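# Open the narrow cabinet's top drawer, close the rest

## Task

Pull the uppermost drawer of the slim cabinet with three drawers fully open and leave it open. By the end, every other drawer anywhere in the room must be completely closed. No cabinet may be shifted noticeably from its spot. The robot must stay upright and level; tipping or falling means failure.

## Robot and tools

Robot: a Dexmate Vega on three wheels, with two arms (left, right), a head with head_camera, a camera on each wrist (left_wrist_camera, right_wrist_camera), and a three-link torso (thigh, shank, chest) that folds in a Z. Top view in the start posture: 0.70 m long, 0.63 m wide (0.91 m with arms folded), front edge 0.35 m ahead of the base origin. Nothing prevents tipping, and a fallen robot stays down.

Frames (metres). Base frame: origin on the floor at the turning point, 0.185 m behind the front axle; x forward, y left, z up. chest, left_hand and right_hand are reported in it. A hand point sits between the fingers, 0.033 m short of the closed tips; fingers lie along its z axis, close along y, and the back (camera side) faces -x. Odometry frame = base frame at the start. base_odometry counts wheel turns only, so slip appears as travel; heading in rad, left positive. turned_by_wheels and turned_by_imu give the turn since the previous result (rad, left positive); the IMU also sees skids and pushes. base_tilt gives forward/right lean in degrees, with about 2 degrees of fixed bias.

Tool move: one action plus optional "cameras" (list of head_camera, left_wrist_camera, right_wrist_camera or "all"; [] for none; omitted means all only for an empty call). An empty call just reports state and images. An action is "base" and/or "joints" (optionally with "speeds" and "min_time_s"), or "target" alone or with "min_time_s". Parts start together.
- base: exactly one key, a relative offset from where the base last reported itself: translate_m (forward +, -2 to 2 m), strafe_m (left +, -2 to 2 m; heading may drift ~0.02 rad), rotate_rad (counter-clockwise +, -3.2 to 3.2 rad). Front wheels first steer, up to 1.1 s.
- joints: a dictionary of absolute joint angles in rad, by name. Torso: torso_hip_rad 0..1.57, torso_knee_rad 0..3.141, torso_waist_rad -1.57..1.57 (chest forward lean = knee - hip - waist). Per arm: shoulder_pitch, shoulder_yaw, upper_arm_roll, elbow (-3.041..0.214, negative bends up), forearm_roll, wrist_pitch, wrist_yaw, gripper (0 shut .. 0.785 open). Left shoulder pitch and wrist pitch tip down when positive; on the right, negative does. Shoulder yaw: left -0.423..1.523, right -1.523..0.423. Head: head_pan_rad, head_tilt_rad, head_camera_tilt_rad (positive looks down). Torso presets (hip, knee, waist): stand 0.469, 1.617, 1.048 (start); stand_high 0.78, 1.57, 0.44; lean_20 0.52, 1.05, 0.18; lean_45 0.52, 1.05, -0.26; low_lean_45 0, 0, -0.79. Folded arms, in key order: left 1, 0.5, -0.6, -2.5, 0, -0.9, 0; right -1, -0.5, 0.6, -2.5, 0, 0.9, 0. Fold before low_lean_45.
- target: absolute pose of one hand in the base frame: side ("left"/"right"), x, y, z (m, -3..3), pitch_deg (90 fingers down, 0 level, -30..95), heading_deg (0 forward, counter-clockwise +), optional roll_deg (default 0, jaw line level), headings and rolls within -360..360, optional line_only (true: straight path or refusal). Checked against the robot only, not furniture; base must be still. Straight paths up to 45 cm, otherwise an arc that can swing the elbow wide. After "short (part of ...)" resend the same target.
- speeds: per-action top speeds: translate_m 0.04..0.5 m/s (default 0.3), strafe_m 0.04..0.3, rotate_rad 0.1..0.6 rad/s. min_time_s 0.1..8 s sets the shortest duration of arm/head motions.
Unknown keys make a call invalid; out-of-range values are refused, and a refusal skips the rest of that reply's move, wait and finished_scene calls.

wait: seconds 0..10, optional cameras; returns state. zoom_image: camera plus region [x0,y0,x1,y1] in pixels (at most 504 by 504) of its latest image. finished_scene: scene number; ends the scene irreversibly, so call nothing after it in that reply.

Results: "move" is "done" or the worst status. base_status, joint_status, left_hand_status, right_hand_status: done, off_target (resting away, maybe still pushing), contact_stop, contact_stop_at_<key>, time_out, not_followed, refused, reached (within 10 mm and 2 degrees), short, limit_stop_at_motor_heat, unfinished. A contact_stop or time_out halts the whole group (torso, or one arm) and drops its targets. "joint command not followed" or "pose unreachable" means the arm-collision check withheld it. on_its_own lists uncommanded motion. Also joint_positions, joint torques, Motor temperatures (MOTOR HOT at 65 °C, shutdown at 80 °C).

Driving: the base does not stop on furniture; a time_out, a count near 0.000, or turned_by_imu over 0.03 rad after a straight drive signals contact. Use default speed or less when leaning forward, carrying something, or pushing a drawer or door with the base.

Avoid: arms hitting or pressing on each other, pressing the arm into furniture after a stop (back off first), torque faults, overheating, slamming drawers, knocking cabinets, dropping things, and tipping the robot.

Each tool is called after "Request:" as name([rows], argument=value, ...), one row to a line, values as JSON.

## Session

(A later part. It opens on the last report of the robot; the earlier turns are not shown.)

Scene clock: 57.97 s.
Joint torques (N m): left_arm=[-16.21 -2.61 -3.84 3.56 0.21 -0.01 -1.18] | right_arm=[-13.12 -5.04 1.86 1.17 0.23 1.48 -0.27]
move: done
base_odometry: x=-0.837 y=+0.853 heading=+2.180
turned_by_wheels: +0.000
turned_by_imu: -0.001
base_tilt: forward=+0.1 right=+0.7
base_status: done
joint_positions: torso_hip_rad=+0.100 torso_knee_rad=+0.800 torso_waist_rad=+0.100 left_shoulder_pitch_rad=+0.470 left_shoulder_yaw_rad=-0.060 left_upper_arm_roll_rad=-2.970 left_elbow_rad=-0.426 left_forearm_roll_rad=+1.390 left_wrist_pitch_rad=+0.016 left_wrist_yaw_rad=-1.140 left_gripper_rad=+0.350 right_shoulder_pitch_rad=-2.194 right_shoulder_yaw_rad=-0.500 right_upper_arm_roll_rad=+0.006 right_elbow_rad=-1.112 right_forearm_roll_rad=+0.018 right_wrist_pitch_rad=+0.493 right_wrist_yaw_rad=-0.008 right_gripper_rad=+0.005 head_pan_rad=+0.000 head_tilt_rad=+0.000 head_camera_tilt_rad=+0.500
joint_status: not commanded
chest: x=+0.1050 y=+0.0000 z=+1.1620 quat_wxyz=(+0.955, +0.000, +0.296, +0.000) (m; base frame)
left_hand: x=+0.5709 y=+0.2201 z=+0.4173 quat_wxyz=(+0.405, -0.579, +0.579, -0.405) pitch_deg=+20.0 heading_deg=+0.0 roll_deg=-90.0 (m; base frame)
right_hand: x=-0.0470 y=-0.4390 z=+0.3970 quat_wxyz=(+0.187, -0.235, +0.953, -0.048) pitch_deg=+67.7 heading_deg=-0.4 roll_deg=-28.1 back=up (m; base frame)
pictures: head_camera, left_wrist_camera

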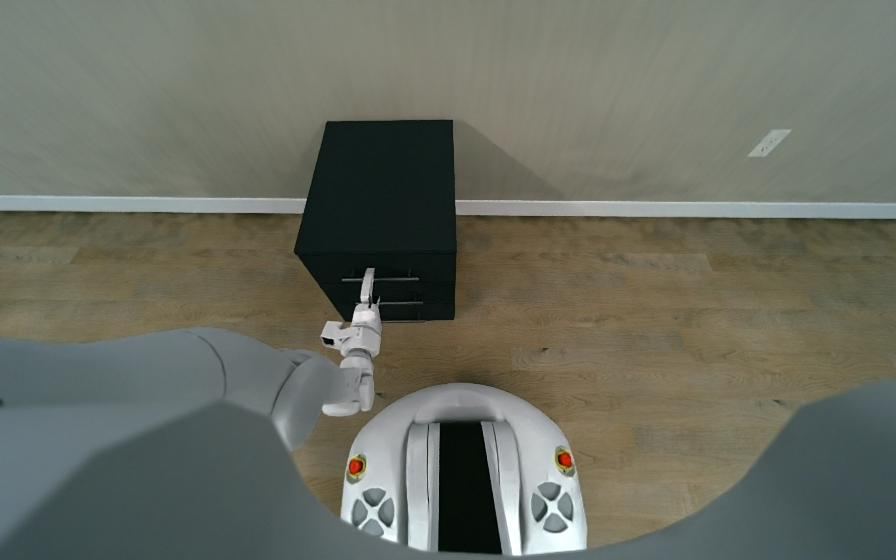

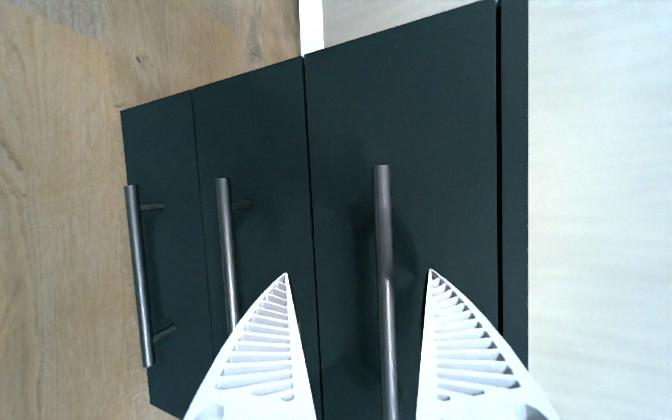

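Request:
move(joints={"left_gripper_rad": 0.2})

Request:
move(base={"translate_m": 0.025}, cameras=["head_camera", "left_wrist_camera"])

Request:
move(joints={"left_gripper_rad": 0.0}, cameras=["head_camera", "left_wrist_camera"])

Request:
zoom_image(camera="head_camera", region=[290, 200, 490, 360])

Scene clock: 59.23 s.
Joint torques (N m): left_arm=[-17.06 -2.16 -3.28 3.3 0.39 -0.41 -1.33] | right_arm=[-13.37 -4.52 1.5 1.05 0.26 1.16 -0.18]
move: done
base_odometry: x=-0.837 y=+0.853 heading=+2.180
turned_by_wheels: +0.000
turned_by_imu: +0.000
base_tilt: forward=+0.1 right=+0.8
base_status: not commanded
joint_positions: torso_hip_rad=+0.100 torso_knee_rad=+0.800 torso_waist_rad=+0.100 left_shoulder_pitch_rad=+0.470 left_shoulder_yaw_rad=-0.060 left_upper_arm_roll_rad=-2.970 left_elbow_rad=-0.426 left_forearm_roll_rad=+1.390 left_wrist_pitch_rad=+0.016 left_wrist_yaw_rad=-1.140 left_gripper_rad=+0.200 right_shoulder_pitch_rad=-2.194 right_shoulder_yaw_rad=-0.500 right_upper_arm_roll_rad=+0.006 right_elbow_rad=-1.112 right_forearm_roll_rad=+0.018 right_wrist_pitch_rad=+0.493 right_wrist_yaw_rad=-0.008 right_gripper_rad=+0.005 head_pan_rad=+0.000 head_tilt_rad=+0.000 head_camera_tilt_rad=+0.500
joint_status: all done
chest: x=+0.1050 y=+0.0000 z=+1.1620 quat_wxyz=(+0.955, +0.000, +0.296, +0.000) (m; base frame)
left_hand: x=+0.5709 y=+0.2201 z=+0.4173 quat_wxyz=(+0.405, -0.579, +0.579, -0.405) pitch_deg=+20.0 heading_deg=+0.0 roll_deg=-90.0 (m; base frame)
right_hand: x=-0.0470 y=-0.4390 z=+0.3970 quat_wxyz=(+0.187, -0.235, +0.953, -0.048) pitch_deg=+67.7 heading_deg=-0.4 roll_deg=-28.1 back=up (m; base frame)
pictures: none

Scene clock: 60.57 s.
Joint torques (N m): left_arm=[-19.96 -3.18 -2.66 6.7 0.26 -0.09 0.26] | right_arm=[-14.3 -4.93 2.22 1.38 0.21 0.93 -0.15]
move: done
base_odometry: x=-0.851 y=+0.873 heading=+2.180
turned_by_wheels: +0.000
turned_by_imu: +0.000
base_tilt: forward=+0.1 right=+0.8
base_status: done
joint_positions: torso_hip_rad=+0.100 torso_knee_rad=+0.800 torso_waist_rad=+0.100 left_shoulder_pitch_rad=+0.470 left_shoulder_yaw_rad=-0.060 left_upper_arm_roll_rad=-2.970 left_elbow_rad=-0.426 left_forearm_roll_rad=+1.390 left_wrist_pitch_rad=+0.016 left_wrist_yaw_rad=-1.141 left_gripper_rad=+0.200 right_shoulder_pitch_rad=-2.194 right_shoulder_yaw_rad=-0.500 right_upper_arm_roll_rad=+0.006 right_elbow_rad=-1.112 right_forearm_roll_rad=+0.018 right_wrist_pitch_rad=+0.493 right_wrist_yaw_rad=-0.008 right_gripper_rad=+0.005 head_pan_rad=+0.000 head_tilt_rad=+0.000 head_camera_tilt_rad=+0.500
joint_status: not commanded
chest: x=+0.1049 y=+0.0000 z=+1.1620 quat_wxyz=(+0.955, +0.000, +0.295, +0.000) (m; base frame)
left_hand: x=+0.5707 y=+0.2201 z=+0.4174 quat_wxyz=(+0.406, -0.579, +0.579, -0.406) pitch_deg=+20.0 heading_deg=+0.0 roll_deg=-90.0 (m; base frame)
right_hand: x=-0.0470 y=-0.4390 z=+0.3970 quat_wxyz=(+0.187, -0.235, +0.953, -0.048) pitch_deg=+67.7 heading_deg=-0.4 roll_deg=-28.1 back=up (m; base frame)
pictures: head_camera, left_wrist_camera

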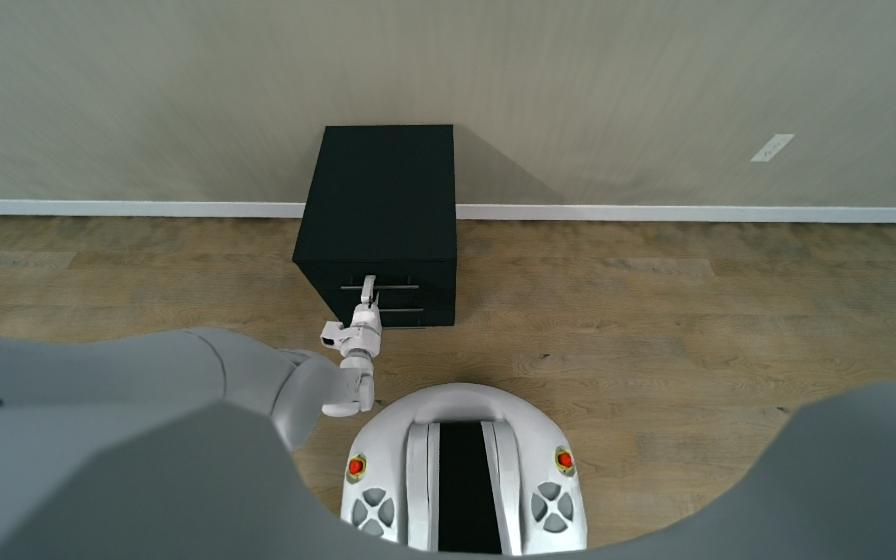

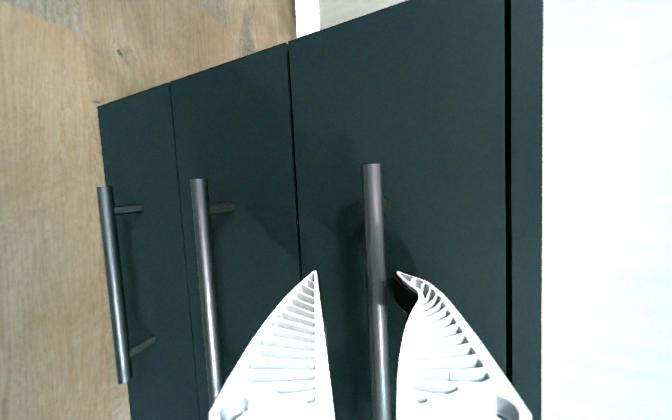

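Scene clock: 61.27 s.
Joint torques (N m): left_arm=[-2.07 -1.38 -2.82 -3.36 0.33 1.26 2.87] | right_arm=[-13.29 -4.51 1.8 1.39 0.18 1.78 -0.18]
move: done
base_odometry: x=-0.851 y=+0.873 heading=+2.179
turned_by_wheels: +0.000
turned_by_imu: +0.000
base_tilt: forward=+0.1 right=+0.8
base_status: not commanded
joint_positions: torso_hip_rad=+0.100 torso_knee_rad=+0.800 torso_waist_rad=+0.100 left_shoulder_pitch_rad=+0.469 left_shoulder_yaw_rad=-0.060 left_upper_arm_roll_rad=-2.970 left_elbow_rad=-0.426 left_forearm_roll_rad=+1.390 left_wrist_pitch_rad=+0.016 left_wrist_yaw_rad=-1.142 left_gripper_rad=+0.000 right_shoulder_pitch_rad=-2.194 right_shoulder_yaw_rad=-0.500 right_upper_arm_roll_rad=+0.006 right_elbow_rad=-1.112 right_forearm_roll_rad=+0.018 right_wrist_pitch_rad=+0.493 right_wrist_yaw_rad=-0.008 right_gripper_rad=+0.005 head_pan_rad=+0.000 head_tilt_rad=+0.000 head_camera_tilt_rad=+0.500
joint_status: all done
chest: x=+0.1048 y=+0.0000 z=+1.1620 quat_wxyz=(+0.955, +0.000, +0.295, +0.000) (m; base frame)
left_hand: x=+0.5717 y=+0.2200 z=+0.4185 quat_wxyz=(+0.406, -0.579, +0.579, -0.406) pitch_deg=+19.9 heading_deg=+0.0 roll_deg=-90.0 (m; base frame)
right_hand: x=-0.0470 y=-0.4390 z=+0.3971 quat_wxyz=(+0.187, -0.235, +0.953, -0.048) pitch_deg=+67.7 heading_deg=-0.4 roll_deg=-28.1 back=up (m; base frame)
pictures: head_camera, left_wrist_camera

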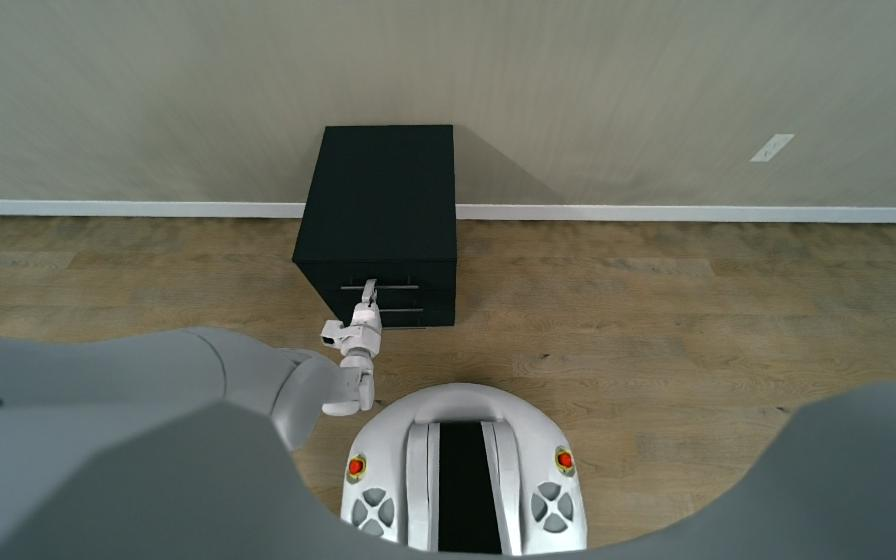

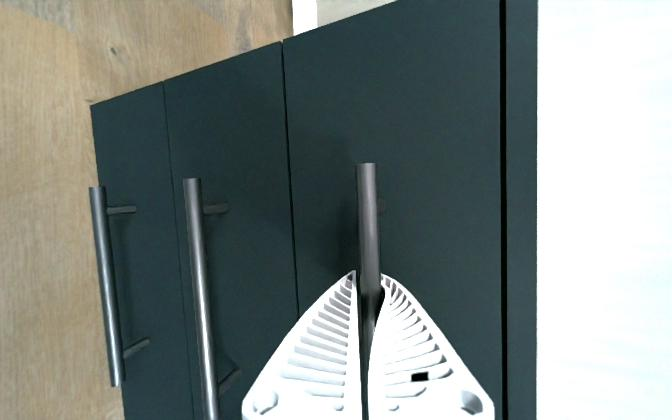

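Scaled by 2.520 from the camera's 896x560 image, which has a finer 960x600 frame.

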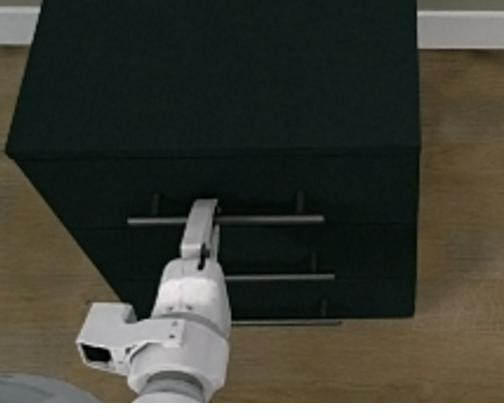

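Request:
move(base={"translate_m": -0.2}, speeds={"translate_m": 0.15}, cameras=["head_camera", "left_wrist_camera"])

Scene clock: 63.80 s.
Joint torques (N m): left_arm=[0.53 -1.03 -3.15 -2.81 0.66 0.52 2.77] | right_arm=[-13.15 -4.97 1.98 1.09 0.33 1.02 -0.39]
move: done
base_odometry: x=-0.736 y=+0.710 heading=+2.180
turned_by_wheels: +0.001
turned_by_imu: +0.003
base_tilt: forward=+0.1 right=+0.8
base_status: done
joint_positions: torso_hip_rad=+0.100 torso_knee_rad=+0.800 torso_waist_rad=+0.100 left_shoulder_pitch_rad=+0.469 left_shoulder_yaw_rad=-0.060 left_upper_arm_roll_rad=-2.970 left_elbow_rad=-0.426 left_forearm_roll_rad=+1.390 left_wrist_pitch_rad=+0.016 left_wrist_yaw_rad=-1.142 left_gripper_rad=+0.000 right_shoulder_pitch_rad=-2.194 right_shoulder_yaw_rad=-0.500 right_upper_arm_roll_rad=+0.006 right_elbow_rad=-1.112 right_forearm_roll_rad=+0.018 right_wrist_pitch_rad=+0.493 right_wrist_yaw_rad=-0.008 right_gripper_rad=+0.005 head_pan_rad=+0.000 head_tilt_rad=+0.000 head_camera_tilt_rad=+0.500
joint_status: not commanded
chest: x=+0.1047 y=+0.0000 z=+1.1621 quat_wxyz=(+0.955, +0.000, +0.295, +0.000) (m; base frame)
left_hand: x=+0.5717 y=+0.2201 z=+0.4185 quat_wxyz=(+0.406, -0.579, +0.579, -0.406) pitch_deg=+19.8 heading_deg=+0.0 roll_deg=-90.0 (m; base frame)
right_hand: x=-0.0470 y=-0.4390 z=+0.3970 quat_wxyz=(+0.188, -0.235, +0.953, -0.048) pitch_deg=+67.7 heading_deg=-0.4 roll_deg=-28.1 back=up (m; base frame)
pictures: head_camera, left_wrist_camera

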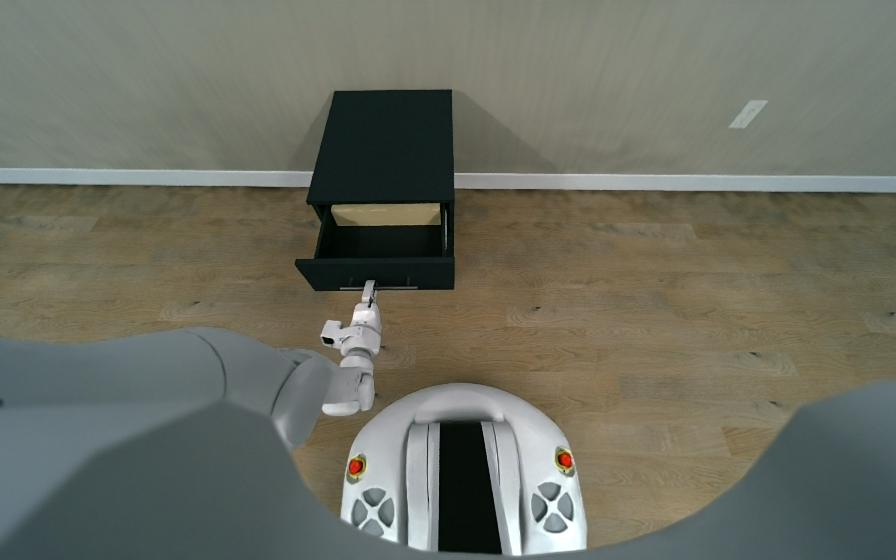

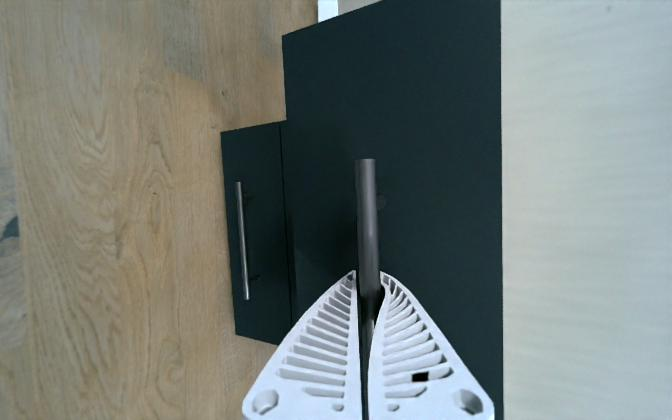

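Request:
move(base={"translate_m": -0.12}, speeds={"translate_m": 0.1}, cameras=["head_camera", "left_wrist_camera"])

Scene clock: 66.20 s.
Joint torques (N m): left_arm=[-0.1 -3.04 -2.87 -1.65 1.55 -0.44 2.66] | right_arm=[-13.17 -5.46 2.12 1.6 0.19 1 -0.11]
move: done
base_odometry: x=-0.667 y=+0.611 heading=+2.180
turned_by_wheels: +0.000
turned_by_imu: -0.002
base_tilt: forward=+0.1 right=+0.8
base_status: done
joint_positions: torso_hip_rad=+0.100 torso_knee_rad=+0.800 torso_waist_rad=+0.100 left_shoulder_pitch_rad=+0.469 left_shoulder_yaw_rad=-0.060 left_upper_arm_roll_rad=-2.970 left_elbow_rad=-0.426 left_forearm_roll_rad=+1.390 left_wrist_pitch_rad=+0.015 left_wrist_yaw_rad=-1.142 left_gripper_rad=+0.000 right_shoulder_pitch_rad=-2.194 right_shoulder_yaw_rad=-0.500 right_upper_arm_roll_rad=+0.006 right_elbow_rad=-1.112 right_forearm_roll_rad=+0.018 right_wrist_pitch_rad=+0.493 right_wrist_yaw_rad=-0.008 right_gripper_rad=+0.005 head_pan_rad=+0.000 head_tilt_rad=+0.000 head_camera_tilt_rad=+0.500
joint_status: not commanded
chest: x=+0.1047 y=+0.0000 z=+1.1621 quat_wxyz=(+0.955, +0.000, +0.295, +0.000) (m; base frame)
left_hand: x=+0.5717 y=+0.2202 z=+0.4185 quat_wxyz=(+0.406, -0.579, +0.579, -0.406) pitch_deg=+19.9 heading_deg=+0.0 roll_deg=-90.0 (m; base frame)
right_hand: x=-0.0470 y=-0.4390 z=+0.3971 quat_wxyz=(+0.188, -0.235, +0.953, -0.048) pitch_deg=+67.7 heading_deg=-0.4 roll_deg=-28.1 back=up (m; base frame)
pictures: head_camera, left_wrist_camera

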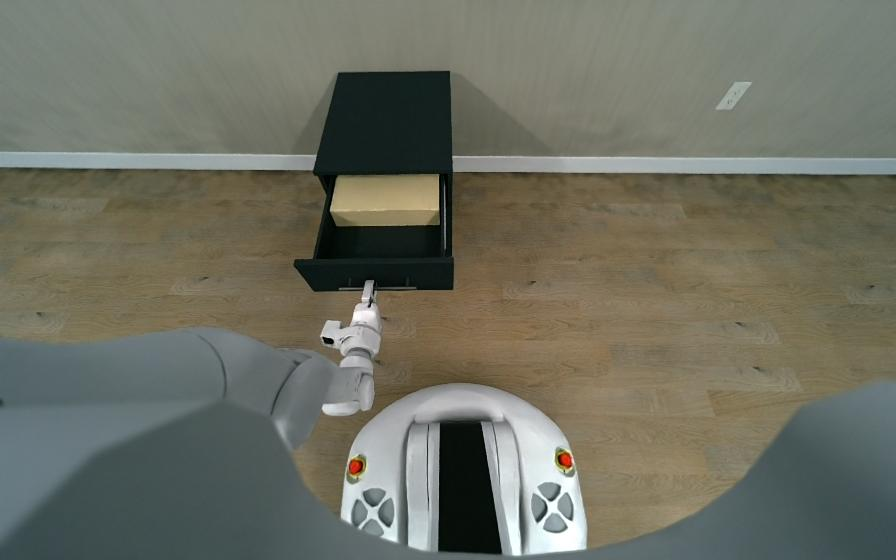

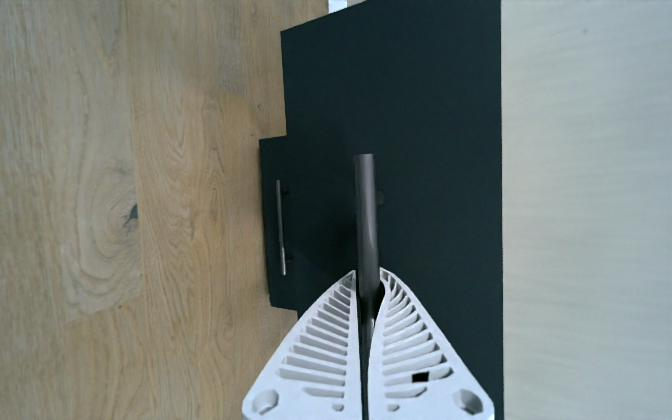

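Request:
move(base={"translate_m": -0.08}, speeds={"translate_m": 0.1}, cameras=["head_camera", "left_wrist_camera"])

Scene clock: 68.27 s.
Joint torques (N m): left_arm=[11.88 -2.05 -2.91 -9.15 0.72 0.59 3.95] | right_arm=[-14.18 -5.27 2.1 2.11 0.14 1.27 -0.17]
move: done
base_odometry: x=-0.621 y=+0.546 heading=+2.179
turned_by_wheels: -0.001
turned_by_imu: -0.001
base_tilt: forward=+0.0 right=+0.8
base_status: done
joint_positions: torso_hip_rad=+0.100 torso_knee_rad=+0.800 torso_waist_rad=+0.100 left_shoulder_pitch_rad=+0.469 left_shoulder_yaw_rad=-0.060 left_upper_arm_roll_rad=-2.970 left_elbow_rad=-0.425 left_forearm_roll_rad=+1.390 left_wrist_pitch_rad=+0.015 left_wrist_yaw_rad=-1.142 left_gripper_rad=+0.000 right_shoulder_pitch_rad=-2.194 right_shoulder_yaw_rad=-0.500 right_upper_arm_roll_rad=+0.006 right_elbow_rad=-1.112 right_forearm_roll_rad=+0.018 right_wrist_pitch_rad=+0.493 right_wrist_yaw_rad=-0.008 right_gripper_rad=+0.005 head_pan_rad=+0.000 head_tilt_rad=+0.000 head_camera_tilt_rad=+0.500
joint_status: not commanded
chest: x=+0.1046 y=+0.0000 z=+1.1621 quat_wxyz=(+0.955, +0.000, +0.295, +0.000) (m; base frame)
left_hand: x=+0.5724 y=+0.2201 z=+0.4192 quat_wxyz=(+0.407, -0.578, +0.578, -0.407) pitch_deg=+19.8 heading_deg=+0.0 roll_deg=-90.0 (m; base frame)
right_hand: x=-0.0469 y=-0.4390 z=+0.3971 quat_wxyz=(+0.188, -0.235, +0.953, -0.048) pitch_deg=+67.7 heading_deg=-0.4 roll_deg=-28.1 back=up (m; base frame)
pictures: head_camera, left_wrist_camera

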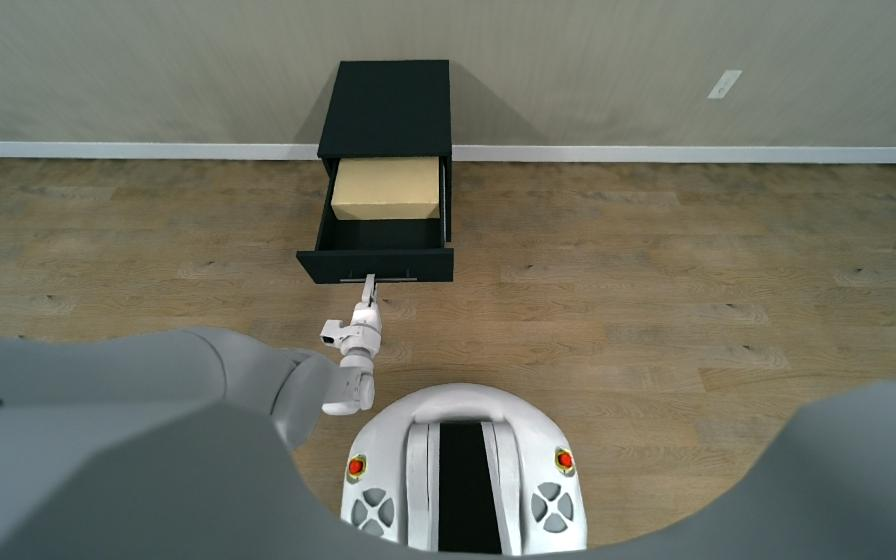

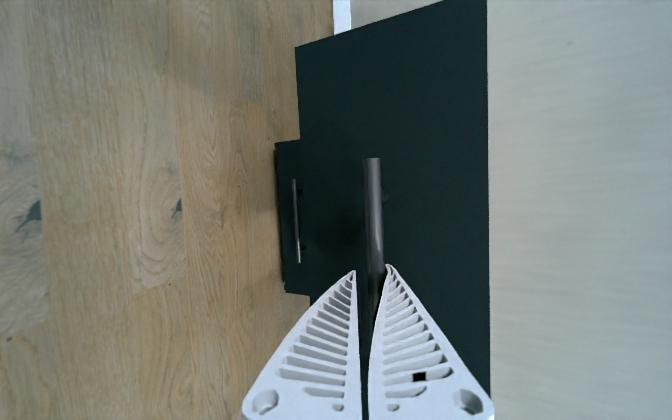

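Request:
move(joints={"left_gripper_rad": 0.2})

Request:
move(base={"translate_m": -0.15}, cameras=["head_camera", "left_wrist_camera"])

Scene clock: 69.23 s.
Joint torques (N m): left_arm=[-8.08 -2.7 -2.75 2.06 0.39 -0.09 -0.93] | right_arm=[-14.78 -4.87 1.97 1.48 0.2 0.86 -0.24]
move: done
base_odometry: x=-0.621 y=+0.546 heading=+2.179
turned_by_wheels: +0.000
turned_by_imu: +0.000
base_tilt: forward=+0.1 right=+0.7
base_status: not commanded
joint_positions: torso_hip_rad=+0.100 torso_knee_rad=+0.800 torso_waist_rad=+0.100 left_shoulder_pitch_rad=+0.470 left_shoulder_yaw_rad=-0.060 left_upper_arm_roll_rad=-2.970 left_elbow_rad=-0.426 left_forearm_roll_rad=+1.390 left_wrist_pitch_rad=+0.016 left_wrist_yaw_rad=-1.140 left_gripper_rad=+0.200 right_shoulder_pitch_rad=-2.194 right_shoulder_yaw_rad=-0.500 right_upper_arm_roll_rad=+0.006 right_elbow_rad=-1.112 right_forearm_roll_rad=+0.018 right_wrist_pitch_rad=+0.493 right_wrist_yaw_rad=-0.008 right_gripper_rad=+0.005 head_pan_rad=+0.000 head_tilt_rad=+0.000 head_camera_tilt_rad=+0.500
joint_status: all done
chest: x=+0.1049 y=+0.0000 z=+1.1620 quat_wxyz=(+0.955, +0.000, +0.295, +0.000) (m; base frame)
left_hand: x=+0.5712 y=+0.2201 z=+0.4177 quat_wxyz=(+0.406, -0.579, +0.579, -0.406) pitch_deg=+20.0 heading_deg=+0.0 roll_deg=-90.0 (m; base frame)
right_hand: x=-0.0470 y=-0.4390 z=+0.3970 quat_wxyz=(+0.187, -0.235, +0.953, -0.048) pitch_deg=+67.7 heading_deg=-0.4 roll_deg=-28.1 back=up (m; base frame)
pictures: none

Scene clock: 71.23 s.
Joint torques (N m): left_arm=[-9.17 -3.45 -2.62 2.68 0.24 0.12 -0.94] | right_arm=[-13.11 -4.3 1.93 1.2 0.18 1.43 -0.16]
move: done
base_odometry: x=-0.535 y=+0.423 heading=+2.179
turned_by_wheels: -0.001
turned_by_imu: +0.000
base_tilt: forward=+0.0 right=+0.8
base_status: done
joint_positions: torso_hip_rad=+0.100 torso_knee_rad=+0.800 torso_waist_rad=+0.100 left_shoulder_pitch_rad=+0.470 left_shoulder_yaw_rad=-0.060 left_upper_arm_roll_rad=-2.970 left_elbow_rad=-0.426 left_forearm_roll_rad=+1.390 left_wrist_pitch_rad=+0.016 left_wrist_yaw_rad=-1.140 left_gripper_rad=+0.200 right_shoulder_pitch_rad=-2.194 right_shoulder_yaw_rad=-0.500 right_upper_arm_roll_rad=+0.006 right_elbow_rad=-1.112 right_forearm_roll_rad=+0.018 right_wrist_pitch_rad=+0.493 right_wrist_yaw_rad=-0.008 right_gripper_rad=+0.005 head_pan_rad=+0.000 head_tilt_rad=+0.000 head_camera_tilt_rad=+0.500
joint_status: not commanded
chest: x=+0.1049 y=+0.0000 z=+1.1620 quat_wxyz=(+0.955, +0.000, +0.296, +0.000) (m; base frame)
left_hand: x=+0.5711 y=+0.2201 z=+0.4175 quat_wxyz=(+0.406, -0.579, +0.579, -0.406) pitch_deg=+20.0 heading_deg=+0.0 roll_deg=-90.0 (m; base frame)
right_hand: x=-0.0470 y=-0.4390 z=+0.3970 quat_wxyz=(+0.187, -0.235, +0.953, -0.048) pitch_deg=+67.7 heading_deg=-0.4 roll_deg=-28.1 back=up (m; base frame)
pictures: head_camera, left_wrist_camera

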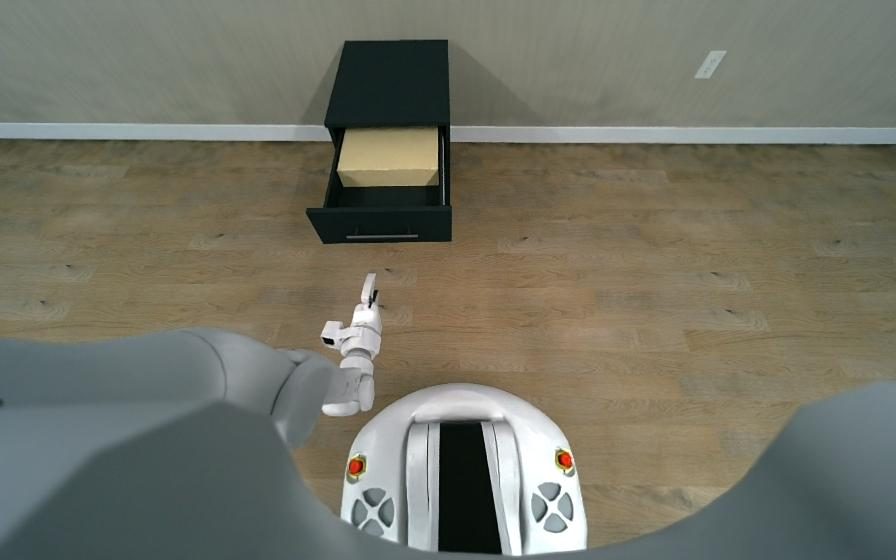

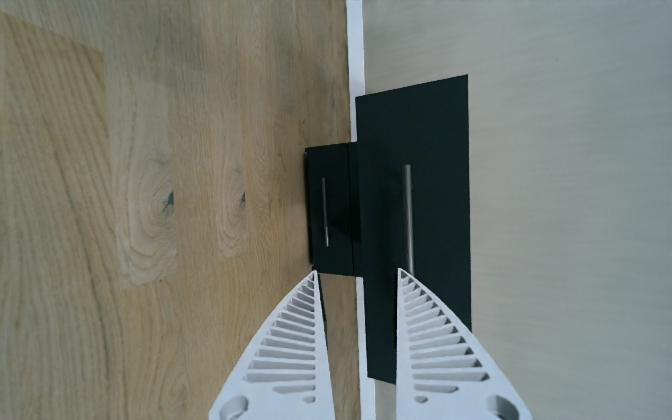

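Request:
finished_scene(scene=1)

The scene is finished: the task was done.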